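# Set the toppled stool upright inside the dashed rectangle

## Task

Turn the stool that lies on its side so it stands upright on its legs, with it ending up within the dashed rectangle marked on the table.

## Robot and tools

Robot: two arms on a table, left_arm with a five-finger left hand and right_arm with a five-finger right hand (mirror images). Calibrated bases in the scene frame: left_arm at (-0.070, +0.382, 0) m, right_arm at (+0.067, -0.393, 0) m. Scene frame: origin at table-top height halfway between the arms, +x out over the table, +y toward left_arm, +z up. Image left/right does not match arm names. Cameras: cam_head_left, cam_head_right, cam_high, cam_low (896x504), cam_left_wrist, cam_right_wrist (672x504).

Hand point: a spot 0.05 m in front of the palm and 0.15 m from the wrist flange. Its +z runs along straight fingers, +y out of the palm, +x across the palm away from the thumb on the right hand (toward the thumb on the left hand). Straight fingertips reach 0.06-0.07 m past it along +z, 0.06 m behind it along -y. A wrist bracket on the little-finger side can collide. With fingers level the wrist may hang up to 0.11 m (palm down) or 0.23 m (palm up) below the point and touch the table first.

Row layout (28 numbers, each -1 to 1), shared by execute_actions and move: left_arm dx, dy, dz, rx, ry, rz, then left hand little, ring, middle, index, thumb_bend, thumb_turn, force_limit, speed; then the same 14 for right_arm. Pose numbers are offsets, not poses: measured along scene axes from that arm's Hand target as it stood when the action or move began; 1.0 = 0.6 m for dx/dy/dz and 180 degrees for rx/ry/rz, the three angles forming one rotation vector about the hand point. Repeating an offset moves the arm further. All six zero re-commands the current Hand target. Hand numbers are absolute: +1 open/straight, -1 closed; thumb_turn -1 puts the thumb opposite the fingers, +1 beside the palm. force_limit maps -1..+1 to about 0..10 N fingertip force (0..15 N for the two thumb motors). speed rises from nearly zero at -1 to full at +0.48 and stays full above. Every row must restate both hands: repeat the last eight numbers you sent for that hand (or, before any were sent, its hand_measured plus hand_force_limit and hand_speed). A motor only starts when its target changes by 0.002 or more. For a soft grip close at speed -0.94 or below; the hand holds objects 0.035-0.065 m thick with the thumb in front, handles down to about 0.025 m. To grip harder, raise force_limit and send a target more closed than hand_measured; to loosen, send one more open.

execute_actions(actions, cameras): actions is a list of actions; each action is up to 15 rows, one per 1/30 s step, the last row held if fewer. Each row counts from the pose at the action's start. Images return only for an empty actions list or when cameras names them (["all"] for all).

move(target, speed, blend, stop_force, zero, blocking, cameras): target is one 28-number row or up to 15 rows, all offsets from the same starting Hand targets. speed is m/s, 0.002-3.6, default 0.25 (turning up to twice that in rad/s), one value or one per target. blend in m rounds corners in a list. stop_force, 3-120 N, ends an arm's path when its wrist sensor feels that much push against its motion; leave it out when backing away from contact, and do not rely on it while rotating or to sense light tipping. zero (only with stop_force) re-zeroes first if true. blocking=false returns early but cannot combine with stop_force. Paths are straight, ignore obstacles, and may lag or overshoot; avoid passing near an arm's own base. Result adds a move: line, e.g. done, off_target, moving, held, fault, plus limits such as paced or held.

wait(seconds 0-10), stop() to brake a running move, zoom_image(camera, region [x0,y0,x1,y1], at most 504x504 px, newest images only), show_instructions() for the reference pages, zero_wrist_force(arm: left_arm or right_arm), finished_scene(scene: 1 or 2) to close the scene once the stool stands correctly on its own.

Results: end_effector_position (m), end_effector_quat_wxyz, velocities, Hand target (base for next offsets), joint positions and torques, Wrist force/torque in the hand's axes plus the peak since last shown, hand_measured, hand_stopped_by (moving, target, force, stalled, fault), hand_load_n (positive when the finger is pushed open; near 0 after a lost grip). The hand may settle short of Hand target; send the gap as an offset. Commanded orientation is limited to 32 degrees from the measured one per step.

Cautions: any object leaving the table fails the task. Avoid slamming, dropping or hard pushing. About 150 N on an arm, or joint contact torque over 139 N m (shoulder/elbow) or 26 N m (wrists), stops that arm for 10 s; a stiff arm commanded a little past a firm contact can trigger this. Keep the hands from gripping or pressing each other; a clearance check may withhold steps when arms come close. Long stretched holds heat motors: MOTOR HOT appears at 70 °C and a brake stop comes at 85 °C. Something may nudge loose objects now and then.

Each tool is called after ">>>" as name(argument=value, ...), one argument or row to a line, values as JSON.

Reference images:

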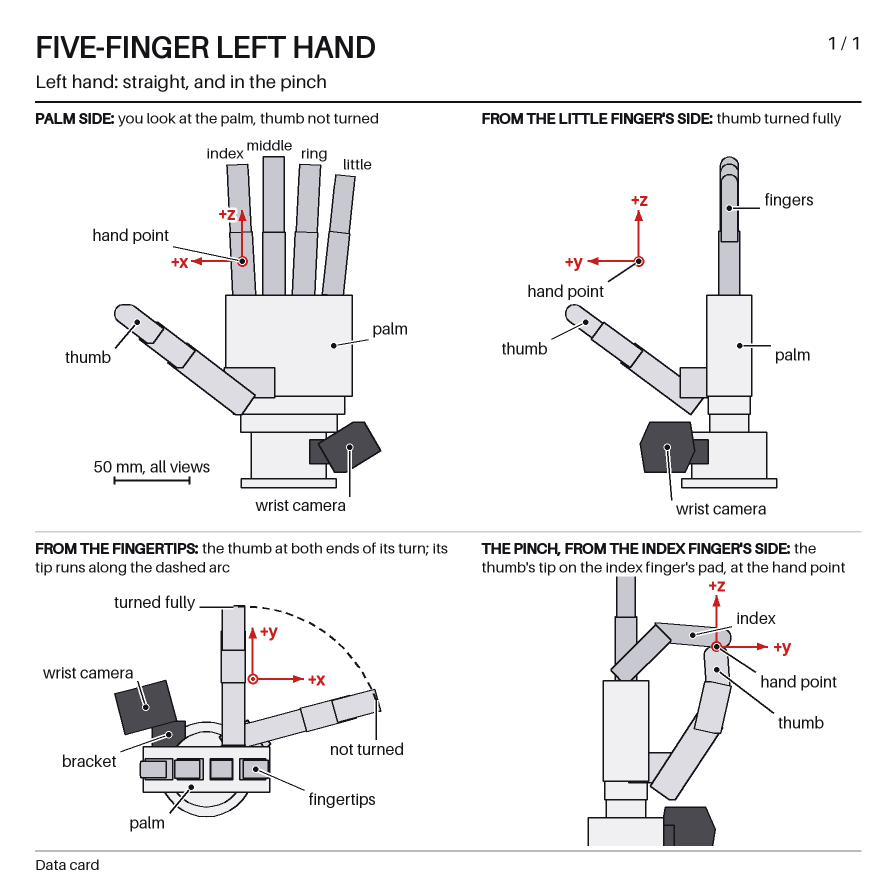

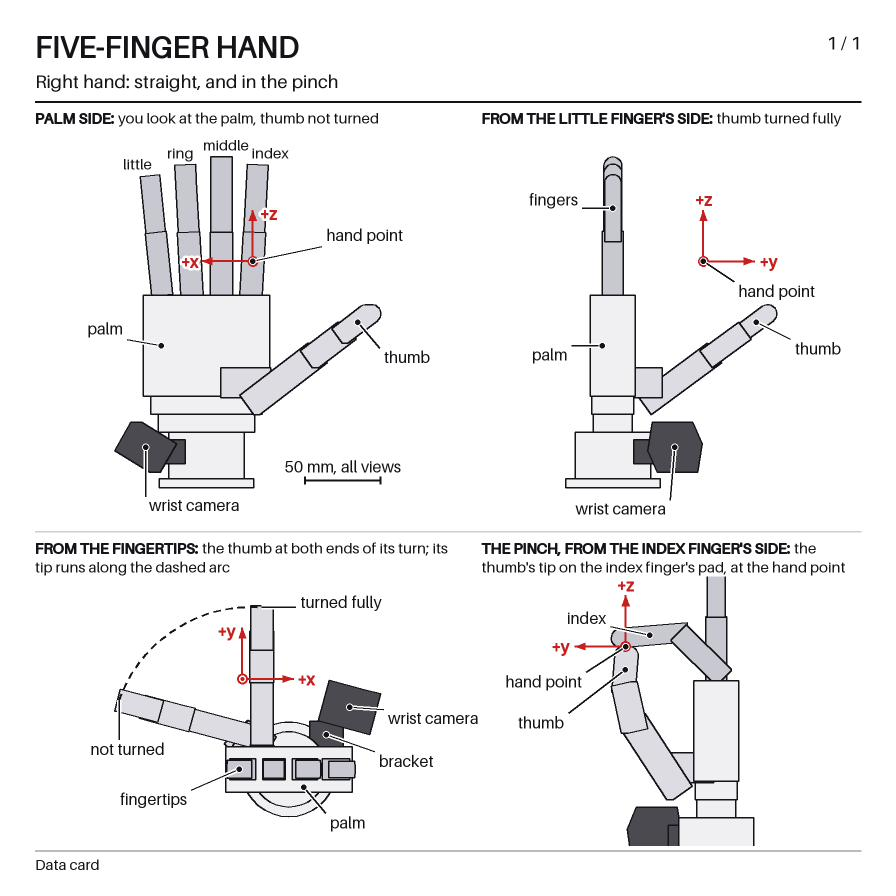

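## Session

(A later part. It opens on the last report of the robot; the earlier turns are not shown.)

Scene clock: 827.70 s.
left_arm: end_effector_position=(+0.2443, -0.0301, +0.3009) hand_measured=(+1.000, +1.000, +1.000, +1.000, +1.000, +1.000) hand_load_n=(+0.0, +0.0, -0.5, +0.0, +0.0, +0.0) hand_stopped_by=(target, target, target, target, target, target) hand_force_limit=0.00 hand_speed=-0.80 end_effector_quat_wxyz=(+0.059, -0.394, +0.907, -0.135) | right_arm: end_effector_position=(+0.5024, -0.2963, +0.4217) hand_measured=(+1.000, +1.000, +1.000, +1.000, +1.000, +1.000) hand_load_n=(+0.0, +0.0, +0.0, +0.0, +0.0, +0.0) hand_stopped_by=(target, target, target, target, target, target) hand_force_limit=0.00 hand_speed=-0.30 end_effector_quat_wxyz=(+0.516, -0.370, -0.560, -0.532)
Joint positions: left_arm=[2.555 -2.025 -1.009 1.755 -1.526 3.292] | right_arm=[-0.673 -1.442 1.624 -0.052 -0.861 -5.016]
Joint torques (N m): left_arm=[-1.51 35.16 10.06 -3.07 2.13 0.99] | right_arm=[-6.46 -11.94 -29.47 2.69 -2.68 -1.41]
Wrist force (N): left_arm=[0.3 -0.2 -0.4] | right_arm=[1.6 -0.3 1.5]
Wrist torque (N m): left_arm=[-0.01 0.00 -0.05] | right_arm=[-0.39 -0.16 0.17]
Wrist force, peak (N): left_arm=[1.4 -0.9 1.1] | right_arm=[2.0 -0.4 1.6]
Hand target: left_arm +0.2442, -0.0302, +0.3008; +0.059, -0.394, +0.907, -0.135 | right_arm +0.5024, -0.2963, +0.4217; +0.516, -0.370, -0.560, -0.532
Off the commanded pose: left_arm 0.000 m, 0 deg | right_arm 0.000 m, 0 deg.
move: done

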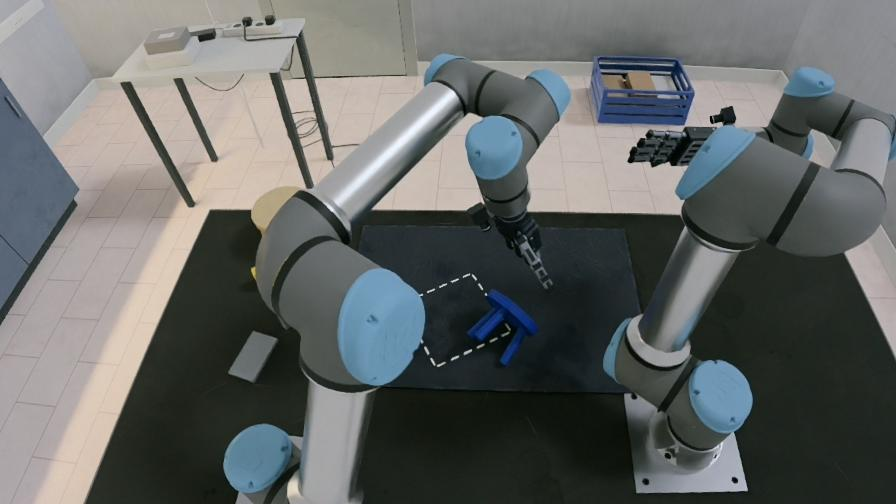

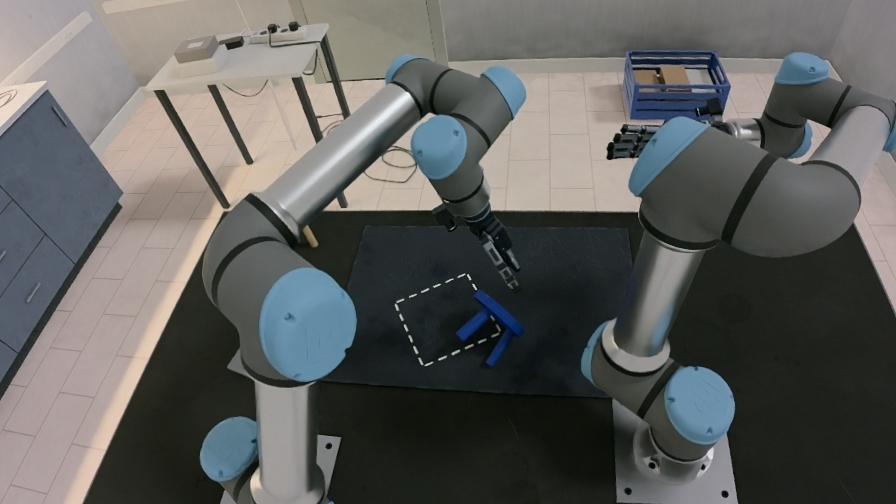

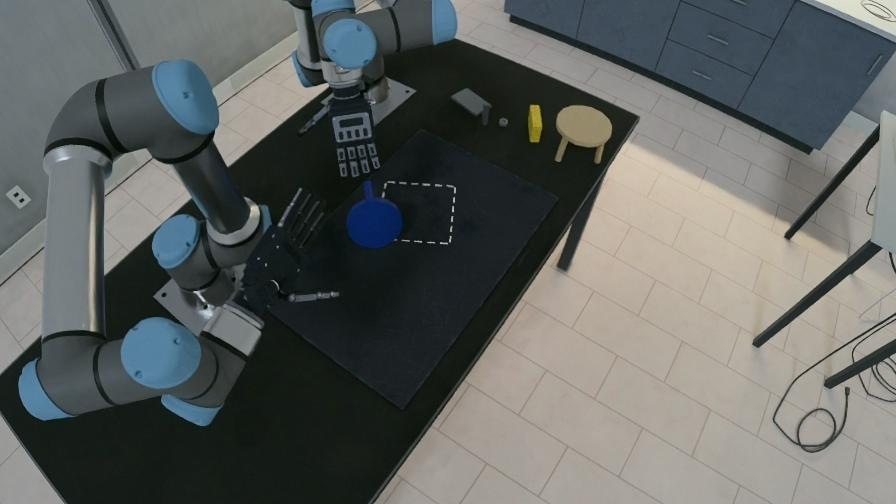

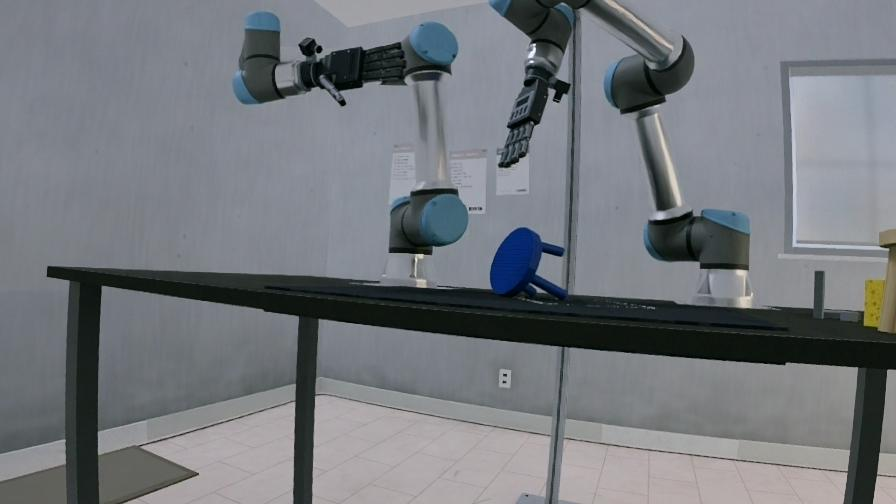

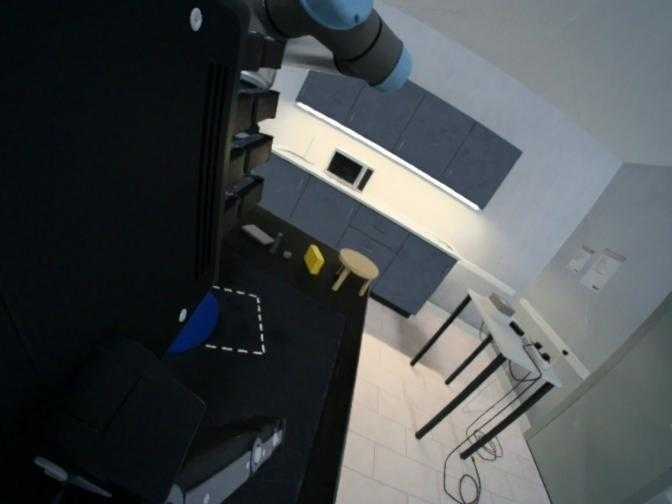

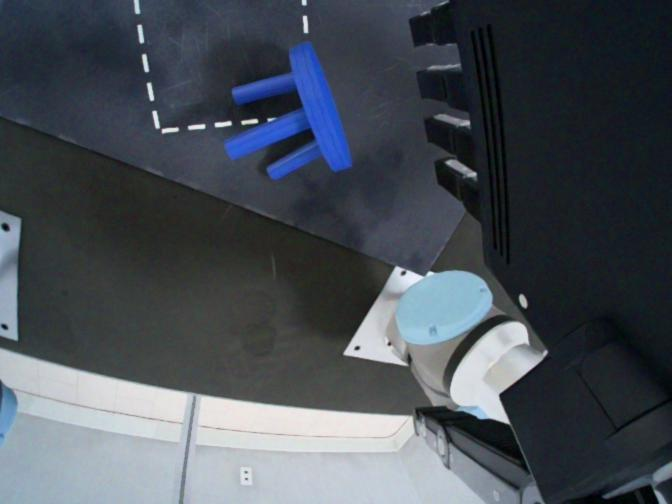

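>>> move(
  target=[-0.004,-0.039,-0.154,0,0,0,1,1,1,1,1,-1,0,0,0,0,0,0,0,0,1,1,1,1,1,1,0.0,-0.3],
  cameras=["cam_head_left","cam_head_right","cam_high","cam_low","cam_right_wrist"],
  speed=0.15,
)

>>> zoom_image(
  camera="cam_head_left",
  region=[450, 200, 590, 380],
)

>>> zoom_image(
  camera="cam_low",
  region=[450, 160, 610, 320],
)

>>> zoom_image(
  camera="cam_high",
  region=[310, 120, 450, 270],
)

Scene clock: 857.40 s.
left_arm: end_effector_position=(+0.2418, -0.0535, +0.2085) hand_measured=(+1.000, +1.000, +1.000, +1.000, +1.000, -1.000) hand_load_n=(+0.0, +0.0, +0.0, +0.0, +0.0, +0.0) hand_stopped_by=(target, target, target, target, target, target) hand_force_limit=0.00 hand_speed=0.00 end_effector_quat_wxyz=(+0.059, -0.394, +0.907, -0.135) | right_arm: end_effector_position=(+0.5024, -0.2963, +0.4217) hand_measured=(+1.000, +1.000, +1.000, +1.000, +1.000, +1.000) hand_load_n=(+0.0, +0.0, +0.0, +0.0, +0.0, +0.0) hand_stopped_by=(target, target, target, target, target, target) hand_force_limit=0.00 hand_speed=-0.30 end_effector_quat_wxyz=(+0.516, -0.370, -0.560, -0.532)
Joint positions: left_arm=[2.513 -2.07 -1.177 1.97 -1.538 3.252] | right_arm=[-0.673 -1.442 1.624 -0.052 -0.861 -5.016]
Joint torques (N m): left_arm=[10.04 48.73 11.95 0.7 1.61 2.18] | right_arm=[-6.17 -11.7 -29 2.74 -2.72 -1.35]
Wrist force (N): left_arm=[0.2 -0.2 -0.4] | right_arm=[1.7 -0.7 1.2]
Wrist torque (N m): left_arm=[0.00 0.00 0.00] | right_arm=[-0.42 -0.17 0.16]
Wrist force, peak (N): left_arm=[0.2 -0.4 -1.6] | right_arm=[1.6 -0.6 2.0]
Hand target: left_arm +0.2418, -0.0536, +0.2084; +0.059, -0.394, +0.907, -0.135 | right_arm +0.5024, -0.2963, +0.4217; +0.516, -0.370, -0.560, -0.532
Off the commanded pose: left_arm 0.000 m, 0 deg | right_arm 0.000 m, 0 deg.
move: done
Images, in order (width x height): cam_head_left 896x504, cam_head_right 896x504, cam_high 896x504, cam_low 896x504, cam_right_wrist 672x504.

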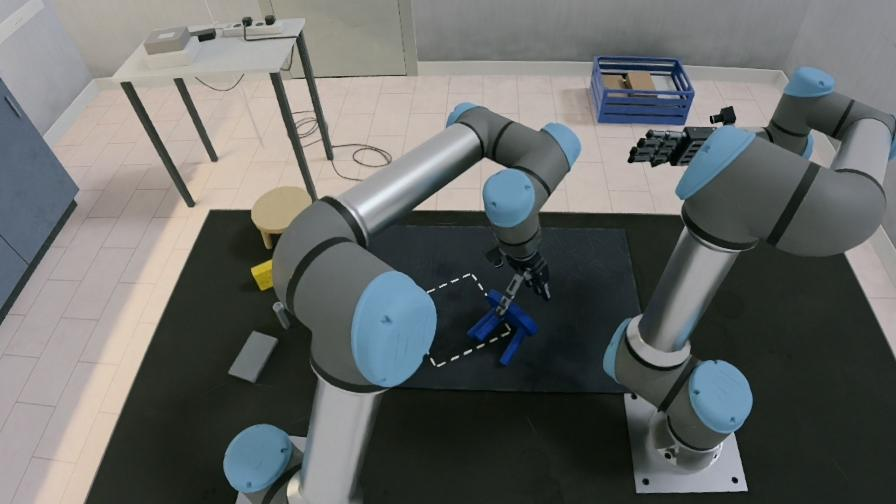

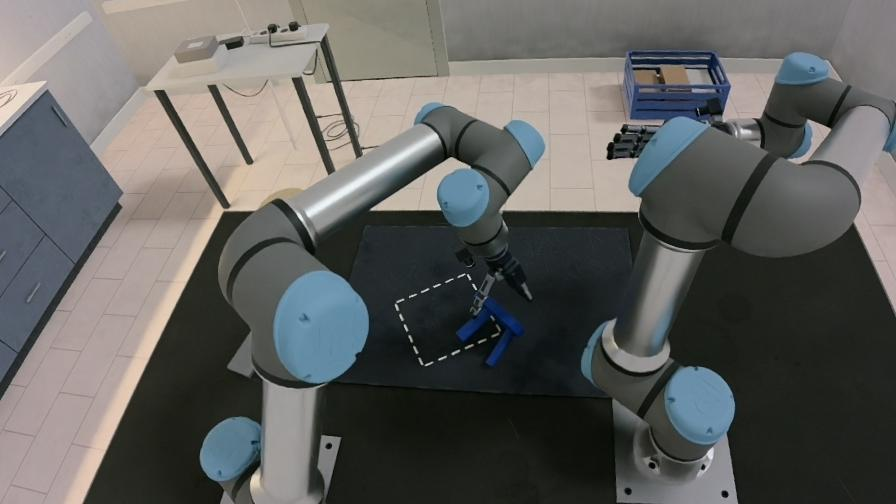

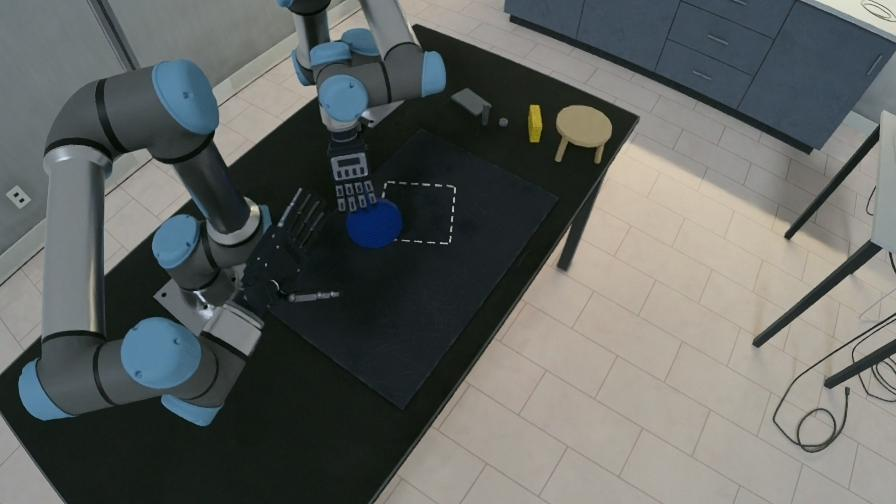

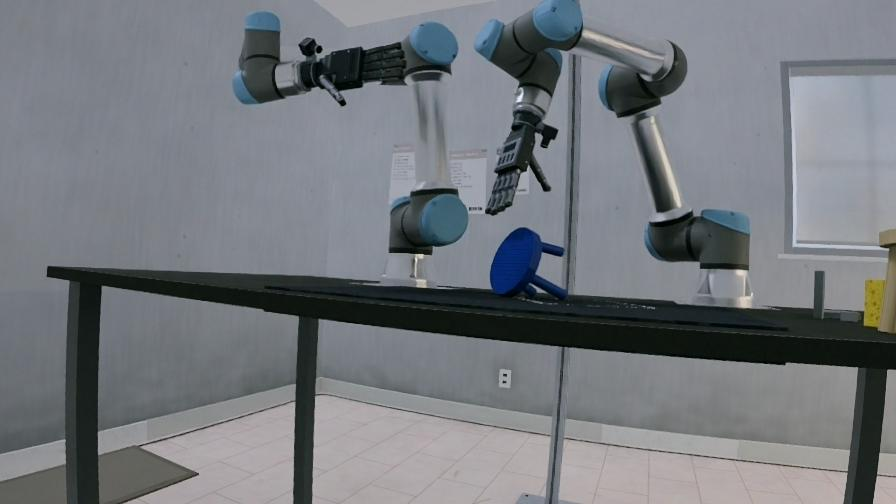

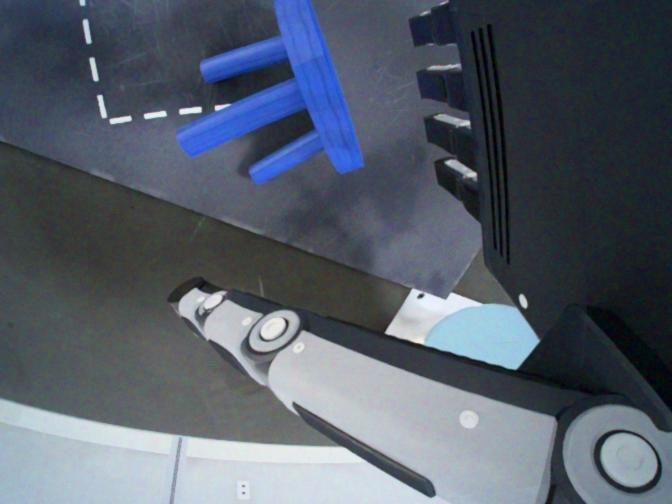

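Scaled by 2.800 from the camera's 896x504 image, which has a finer 1280x720 frame.

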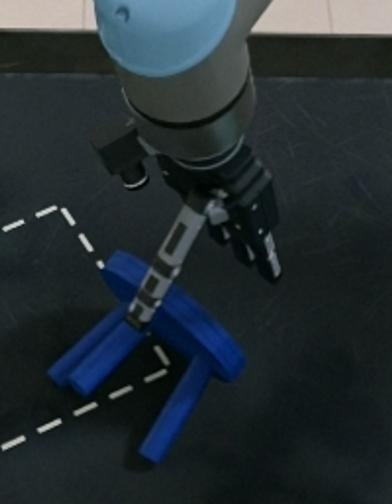

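Scaled by 3.150 from the camera's 896x504 image, which has a finer 1280x720 frame.

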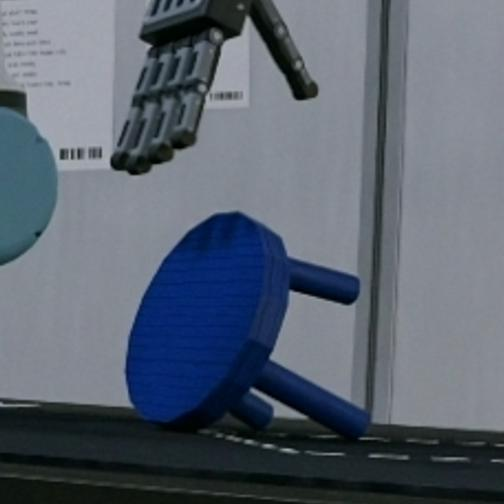

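Scaled by 3.360 from the camera's 896x504 image, which has a finer 1280x720 frame.

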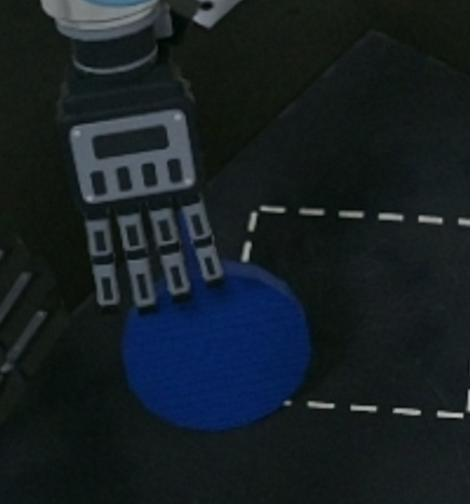

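>>> move(
  target=[0.04,0.0427,0,0,0,0,1,1,1,1,1,-1,0,0,0,0,0,0,0,0,1,1,1,1,1,1,0.0,-0.3],
  speed=0.15,
  cameras=["cam_head_left","cam_high","cam_low","cam_right_wrist"],
)

Scene clock: 873.57 s.
left_arm: end_effector_position=(+0.2658, -0.0279, +0.2085) hand_measured=(+1.000, +1.000, +1.000, +1.000, +1.000, -1.000) hand_load_n=(+0.0, +0.0, +0.0, +0.0, +0.0, +0.0) hand_stopped_by=(target, target, target, target, target, target) hand_force_limit=0.00 hand_speed=0.00 end_effector_quat_wxyz=(+0.059, -0.394, +0.907, -0.135) | right_arm: end_effector_position=(+0.5024, -0.2963, +0.4217) hand_measured=(+1.000, +1.000, +1.000, +1.000, +1.000, +1.000) hand_load_n=(+0.0, +0.0, +0.0, +0.0, +0.0, +0.5) hand_stopped_by=(target, target, target, target, target, target) hand_force_limit=0.00 hand_speed=-0.30 end_effector_quat_wxyz=(+0.516, -0.370, -0.560, -0.532)
Joint positions: left_arm=[2.583 -2.06 -1.193 1.973 -1.517 3.319] | right_arm=[-0.673 -1.442 1.624 -0.052 -0.861 -5.016]
Joint torques (N m): left_arm=[-7.83 34.49 24.79 0.29 -1.89 -2.55] | right_arm=[-6.14 -12.05 -28.65 2.72 -2.72 -1.27]
Wrist force (N): left_arm=[0.5 -0.4 -0.2] | right_arm=[1.4 -0.4 1.7]
Wrist torque (N m): left_arm=[-0.04 -0.04 0.10] | right_arm=[-0.41 -0.14 0.15]
Wrist force, peak (N): left_arm=[0.9 -0.3 -0.4] | right_arm=[1.7 -0.7 2.0]
Hand target: left_arm +0.2658, -0.0279, +0.2084; +0.059, -0.394, +0.907, -0.135 | right_arm +0.5024, -0.2963, +0.4217; +0.516, -0.370, -0.560, -0.532
Off the commanded pose: left_arm 0.000 m, 0 deg | right_arm 0.000 m, 0 deg.
move: done
Images, in order (width x height): cam_head_left 896x504, cam_high 896x504, cam_low 896x504, cam_right_wrist 672x504.

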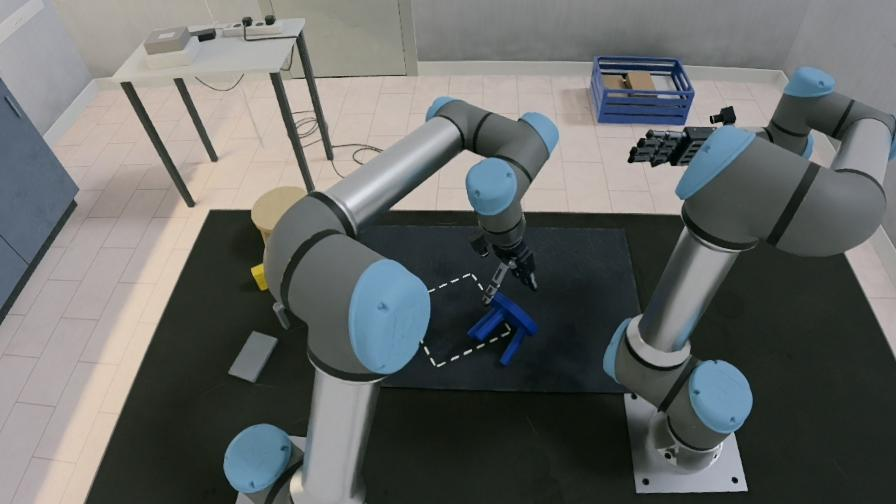

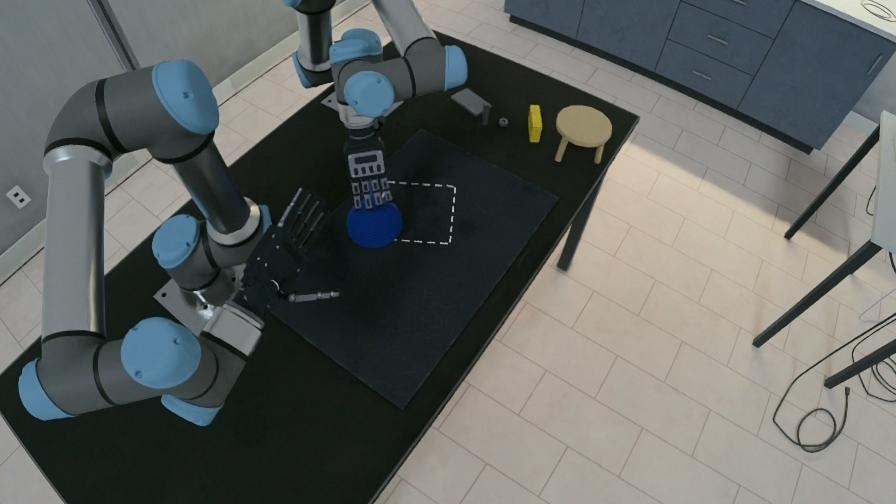

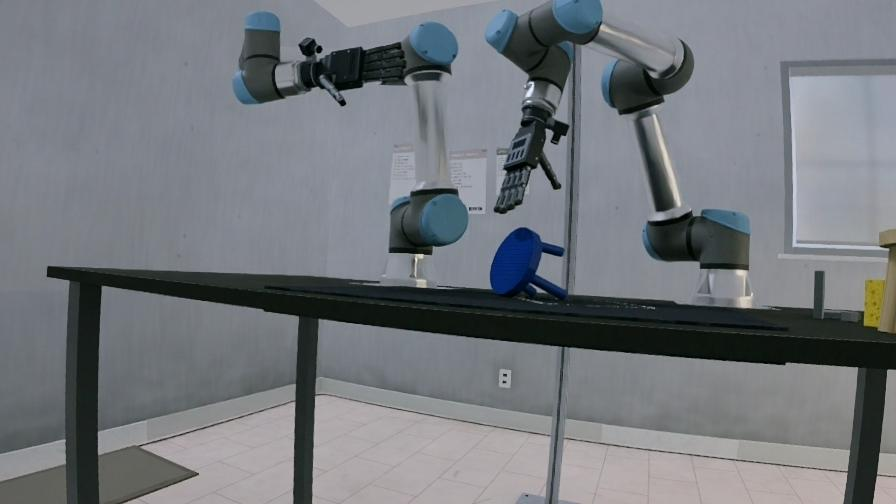

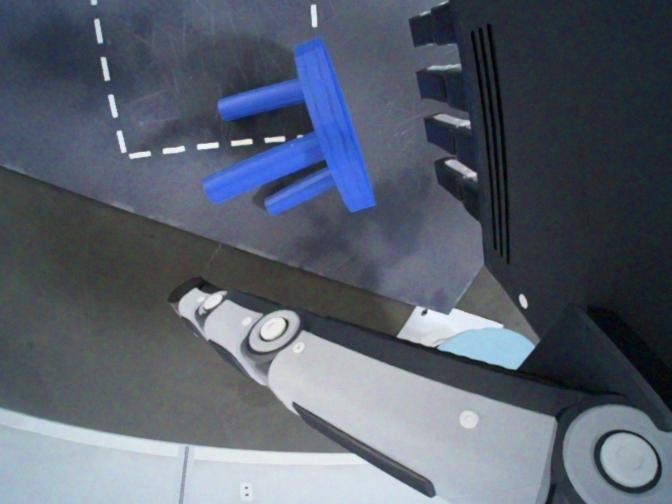

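>>> zoom_image(
  camera="cam_right_wrist",
  region=[180, 0, 500, 240],
)

>>> zoom_image(
  camera="cam_head_left",
  region=[420, 230, 580, 380],
)

>>> zoom_image(
  camera="cam_high",
  region=[310, 120, 460, 270],
)

>>> zoom_image(
  camera="cam_low",
  region=[450, 150, 650, 320],
)

Scaled by 1.575 from the camera's 672x504 image, which has a finer 960x720 frame.

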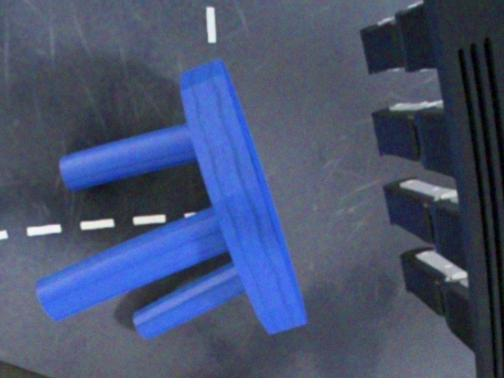

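Scaled by 3.150 from the camera's 896x504 image, which has a finer 1280x720 frame.

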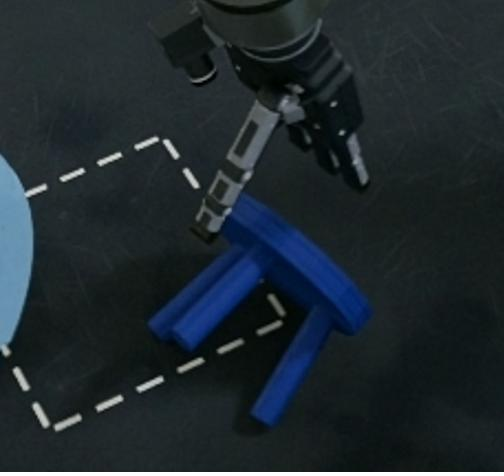

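Scaled by 3.360 from the camera's 896x504 image, which has a finer 1280x720 frame.

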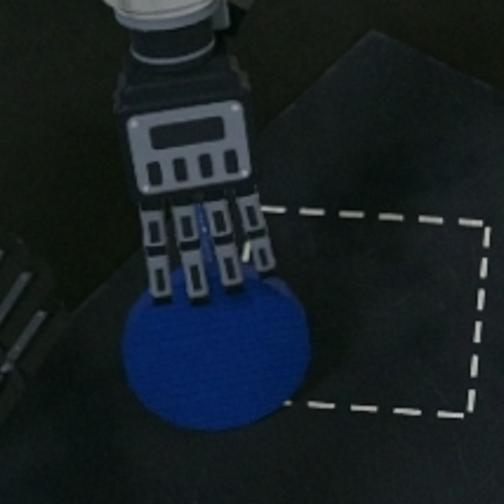

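Scaled by 2.520 from the camera's 896x504 image, which has a finer 1280x720 frame.

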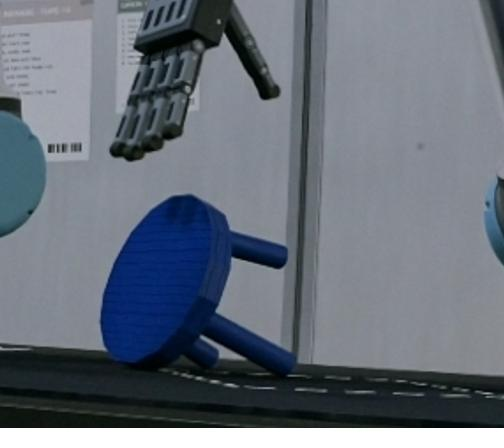

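>>> move(
  target=[0.0213,-0.0199,-0.0956,0,0,0,1,1,1,1,1,-1,0,0,0,0,0,0,0,0,1,1,1,1,1,1,0.0,-0.3],
  speed=0.1,
  stop_force=5,
  cameras=["cam_head_left","cam_high","cam_low","cam_right_wrist"],
)

>>> zoom_image(
  camera="cam_right_wrist",
  region=[150, 0, 500, 260],
)

>>> zoom_image(
  camera="cam_head_left",
  region=[450, 240, 570, 360],
)

>>> zoom_image(
  camera="cam_high",
  region=[320, 140, 440, 260],
)

>>> zoom_image(
  camera="cam_low",
  region=[450, 170, 600, 320],
)

Scene clock: 930.33 s.
left_arm: end_effector_position=(+0.2786, -0.0399, +0.1511) hand_measured=(+1.000, +1.000, +1.000, +1.000, +1.000, -1.000) hand_load_n=(-0.5, +0.0, +0.0, +0.0, +0.0, +0.0) hand_stopped_by=(target, target, target, target, target, target) hand_force_limit=0.00 hand_speed=0.00 end_effector_quat_wxyz=(+0.059, -0.394, +0.907, -0.135) | right_arm: end_effector_position=(+0.5024, -0.2963, +0.4217) hand_measured=(+1.000, +1.000, +1.000, +1.000, +1.000, +1.000) hand_load_n=(+0.0, +0.0, +0.0, +0.0, +0.0, +0.0) hand_stopped_by=(target, target, target, target, target, target) hand_force_limit=0.00 hand_speed=-0.30 end_effector_quat_wxyz=(+0.516, -0.370, -0.560, -0.532)
Joint positions: left_arm=[2.577 -2.129 -1.235 2.084 -1.519 3.313] | right_arm=[-0.673 -1.442 1.624 -0.052 -0.861 -5.016]
Joint torques (N m): left_arm=[6.86 49.48 24.78 -2.32 -0.42 1.84] | right_arm=[-6.39 -11.92 -28.44 2.71 -2.6 -1.27]
Wrist force (N): left_arm=[0.4 -0.2 -0.1] | right_arm=[1.4 -0.6 1.5]
Wrist torque (N m): left_arm=[-0.01 0.00 0.09] | right_arm=[-0.42 -0.13 0.15]
Wrist force, peak (N): left_arm=[0.4 -0.5 -1.4] | right_arm=[2.0 -0.4 1.8]
Hand target: left_arm +0.2786, -0.0399, +0.1511; +0.059, -0.394, +0.907, -0.135 | right_arm +0.5024, -0.2963, +0.4217; +0.516, -0.370, -0.560, -0.532
Off the commanded pose: left_arm 0.000 m, 0 deg | right_arm 0.000 m, 0 deg.
move: done
Images, in order (width x height): cam_head_left 896x504, cam_high 896x504, cam_low 896x504, cam_right_wrist 672x504.

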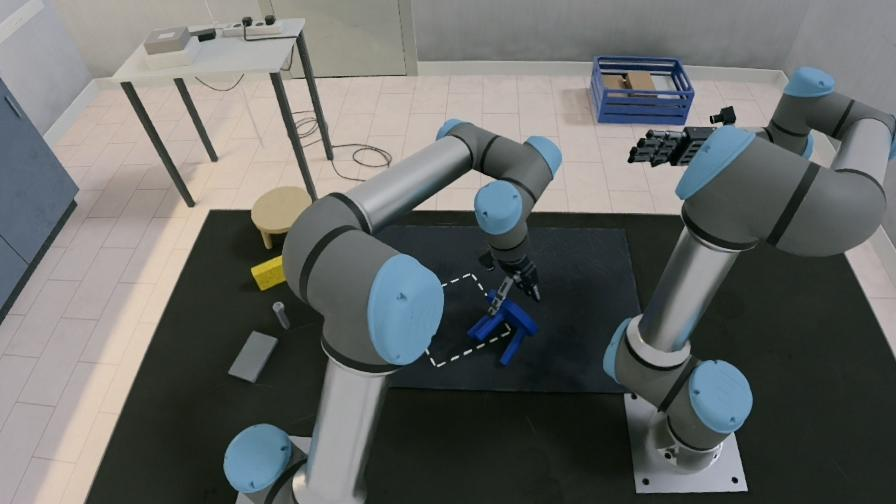

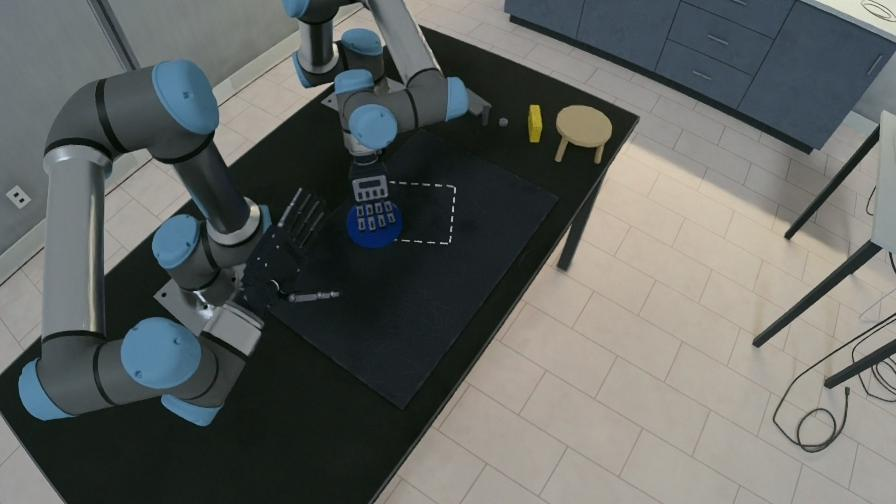

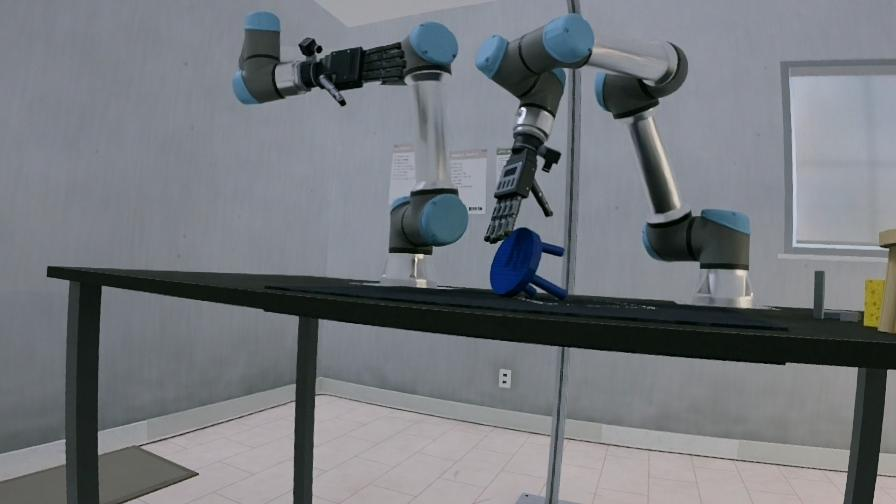

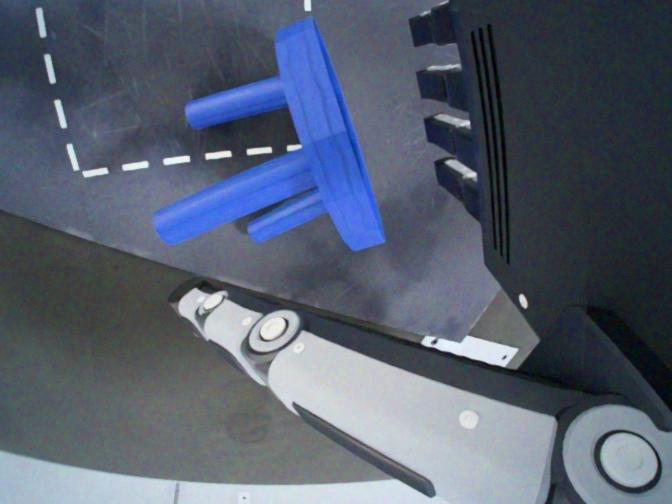

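Scaled by 1.440 from the camera's 672x504 image, which has a finer 960x720 frame.

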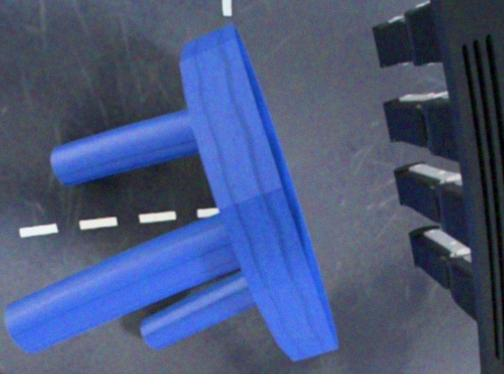

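Scaled by 4.200 from the camera's 896x504 image, which has a finer 1280x720 frame.

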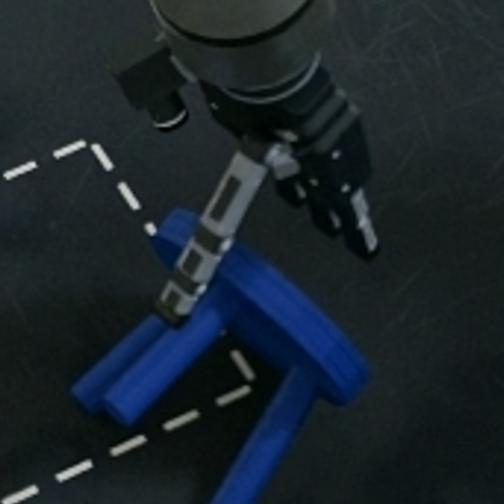

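Scaled by 4.200 from the camera's 896x504 image, which has a finer 1280x720 frame.

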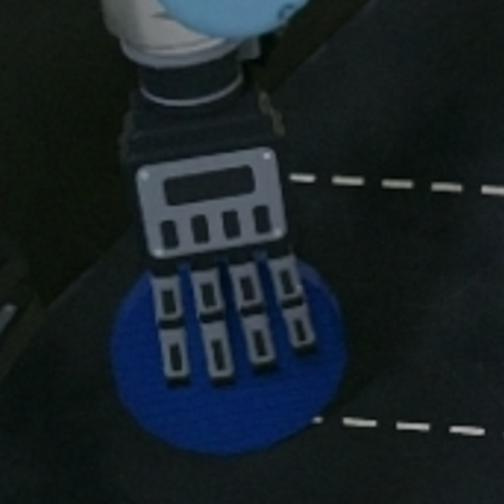

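Scaled by 3.360 from the camera's 896x504 image, which has a finer 1280x720 frame.

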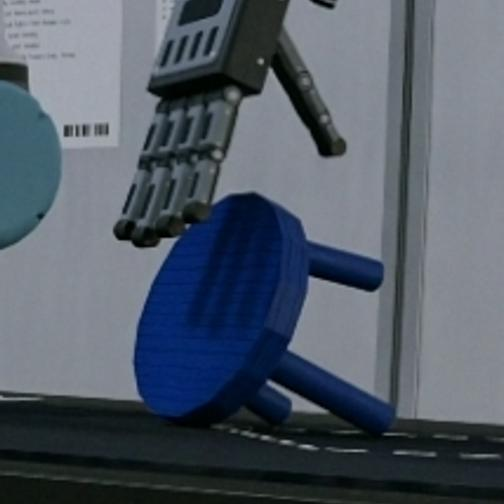

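>>> move(
  target=[-0.003,-0.0247,-0.0478,0,0,0,1,1,1,1,1,-1,0,0,0,0,0,0,0,0,1,1,1,1,1,1,0.0,-0.3],
  speed=0.1,
  stop_force=4,
  cameras=["cam_head_left","cam_head_right","cam_high","cam_low","cam_right_wrist"],
)

>>> zoom_image(
  camera="cam_head_left",
  region=[450, 250, 560, 360],
)

>>> zoom_image(
  camera="cam_high",
  region=[320, 140, 440, 260],
)

>>> zoom_image(
  camera="cam_low",
  region=[450, 170, 600, 320],
)

Scene clock: 953.53 s.
left_arm: end_effector_position=(+0.2768, -0.0547, +0.1224) hand_measured=(+1.000, +1.000, +1.000, +1.000, +1.000, -1.000) hand_load_n=(+0.0, +0.0, +0.0, +0.0, +0.0, +0.0) hand_stopped_by=(target, target, target, target, target, target) hand_force_limit=0.00 hand_speed=0.00 end_effector_quat_wxyz=(+0.059, -0.394, +0.907, -0.135) | right_arm: end_effector_position=(+0.5024, -0.2963, +0.4217) hand_measured=(+1.000, +1.000, +1.000, +1.000, +1.000, +1.000) hand_load_n=(+0.0, +0.0, +0.0, +0.0, +0.0, +0.0) hand_stopped_by=(target, target, target, target, target, target) hand_force_limit=0.00 hand_speed=-0.30 end_effector_quat_wxyz=(+0.516, -0.370, -0.560, -0.532)
Joint positions: left_arm=[2.551 -2.171 -1.243 2.134 -1.527 3.289] | right_arm=[-0.673 -1.442 1.624 -0.052 -0.861 -5.016]
Joint torques (N m): left_arm=[10.22 51.22 24.34 -4.41 1.42 2.01] | right_arm=[-6.09 -11.68 -28.34 2.77 -2.77 -1.18]
Wrist force (N): left_arm=[0.4 -0.3 -0.5] | right_arm=[1.6 -0.4 1.4]
Wrist torque (N m): left_arm=[0.00 0.00 0.03] | right_arm=[-0.40 -0.15 0.16]
Wrist force, peak (N): left_arm=[-0.1 -0.2 -1.3] | right_arm=[1.9 -0.5 1.8]
Hand target: left_arm +0.2768, -0.0547, +0.1224; +0.059, -0.394, +0.907, -0.135 | right_arm +0.5024, -0.2963, +0.4217; +0.516, -0.370, -0.560, -0.532
Off the commanded pose: left_arm 0.000 m, 0 deg | right_arm 0.000 m, 0 deg.
move: done
Images, in order (width x height): cam_head_left 896x504, cam_head_right 896x504, cam_high 896x504, cam_low 896x504, cam_right_wrist 672x504.

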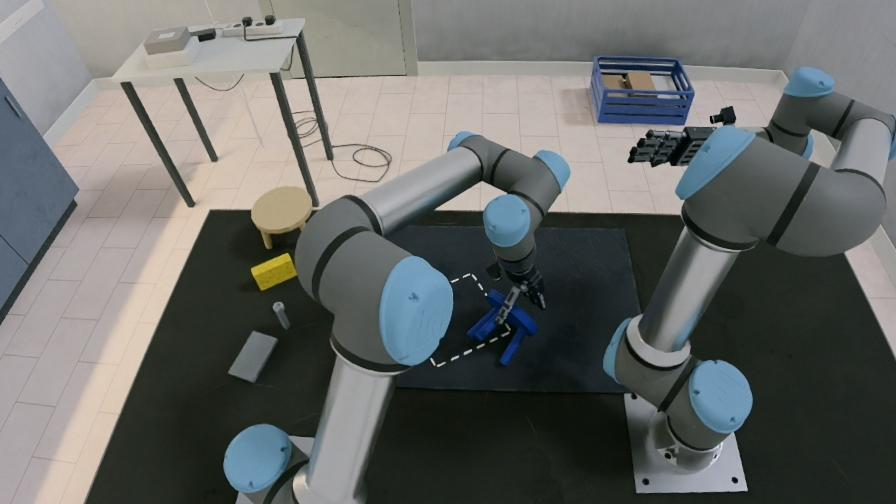

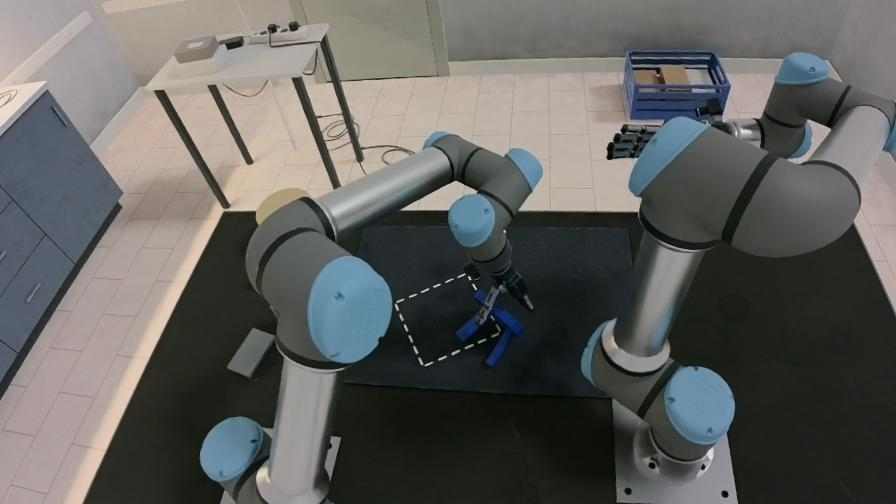

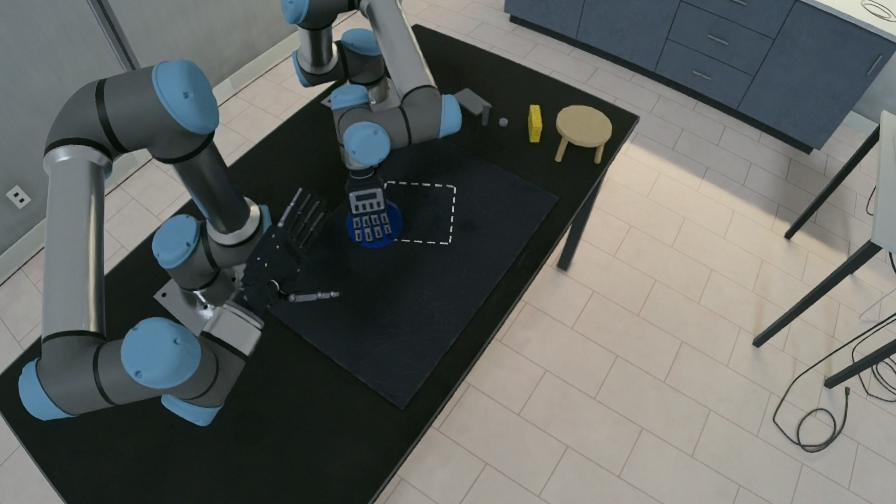

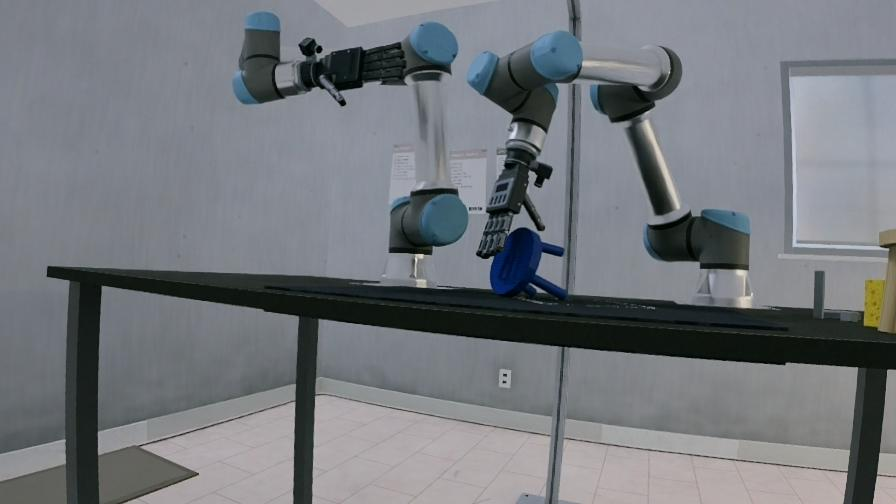

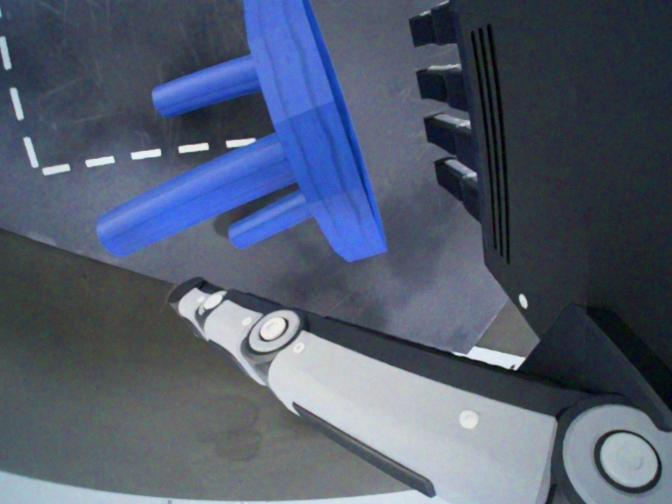

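Scaled by 4.582 from the camera's 896x504 image, which has a finer 1280x720 frame.

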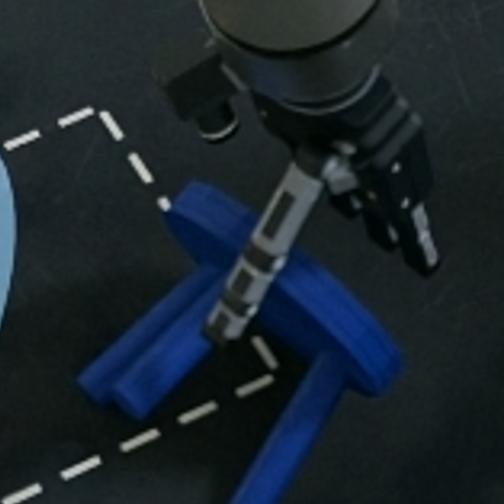

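Scaled by 4.200 from the camera's 896x504 image, which has a finer 1280x720 frame.

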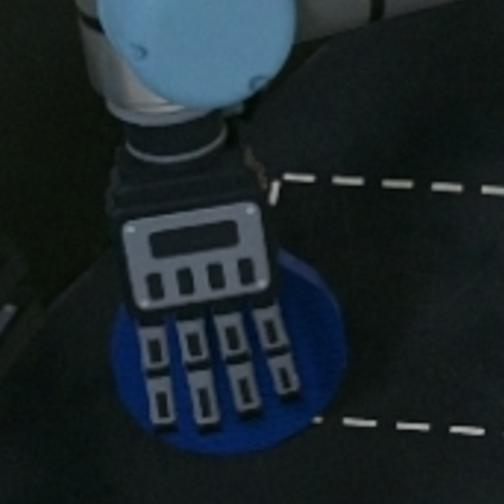

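Scaled by 3.360 from the camera's 896x504 image, which has a finer 1280x720 frame.

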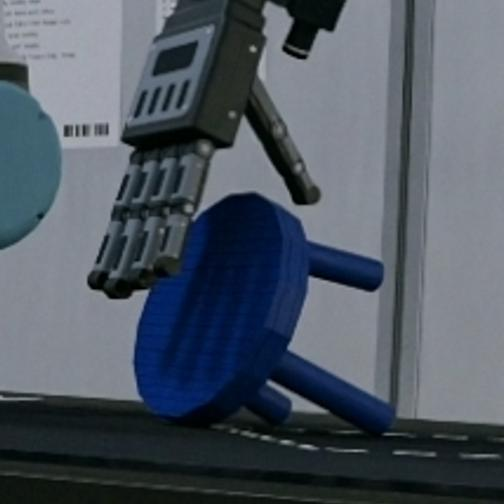

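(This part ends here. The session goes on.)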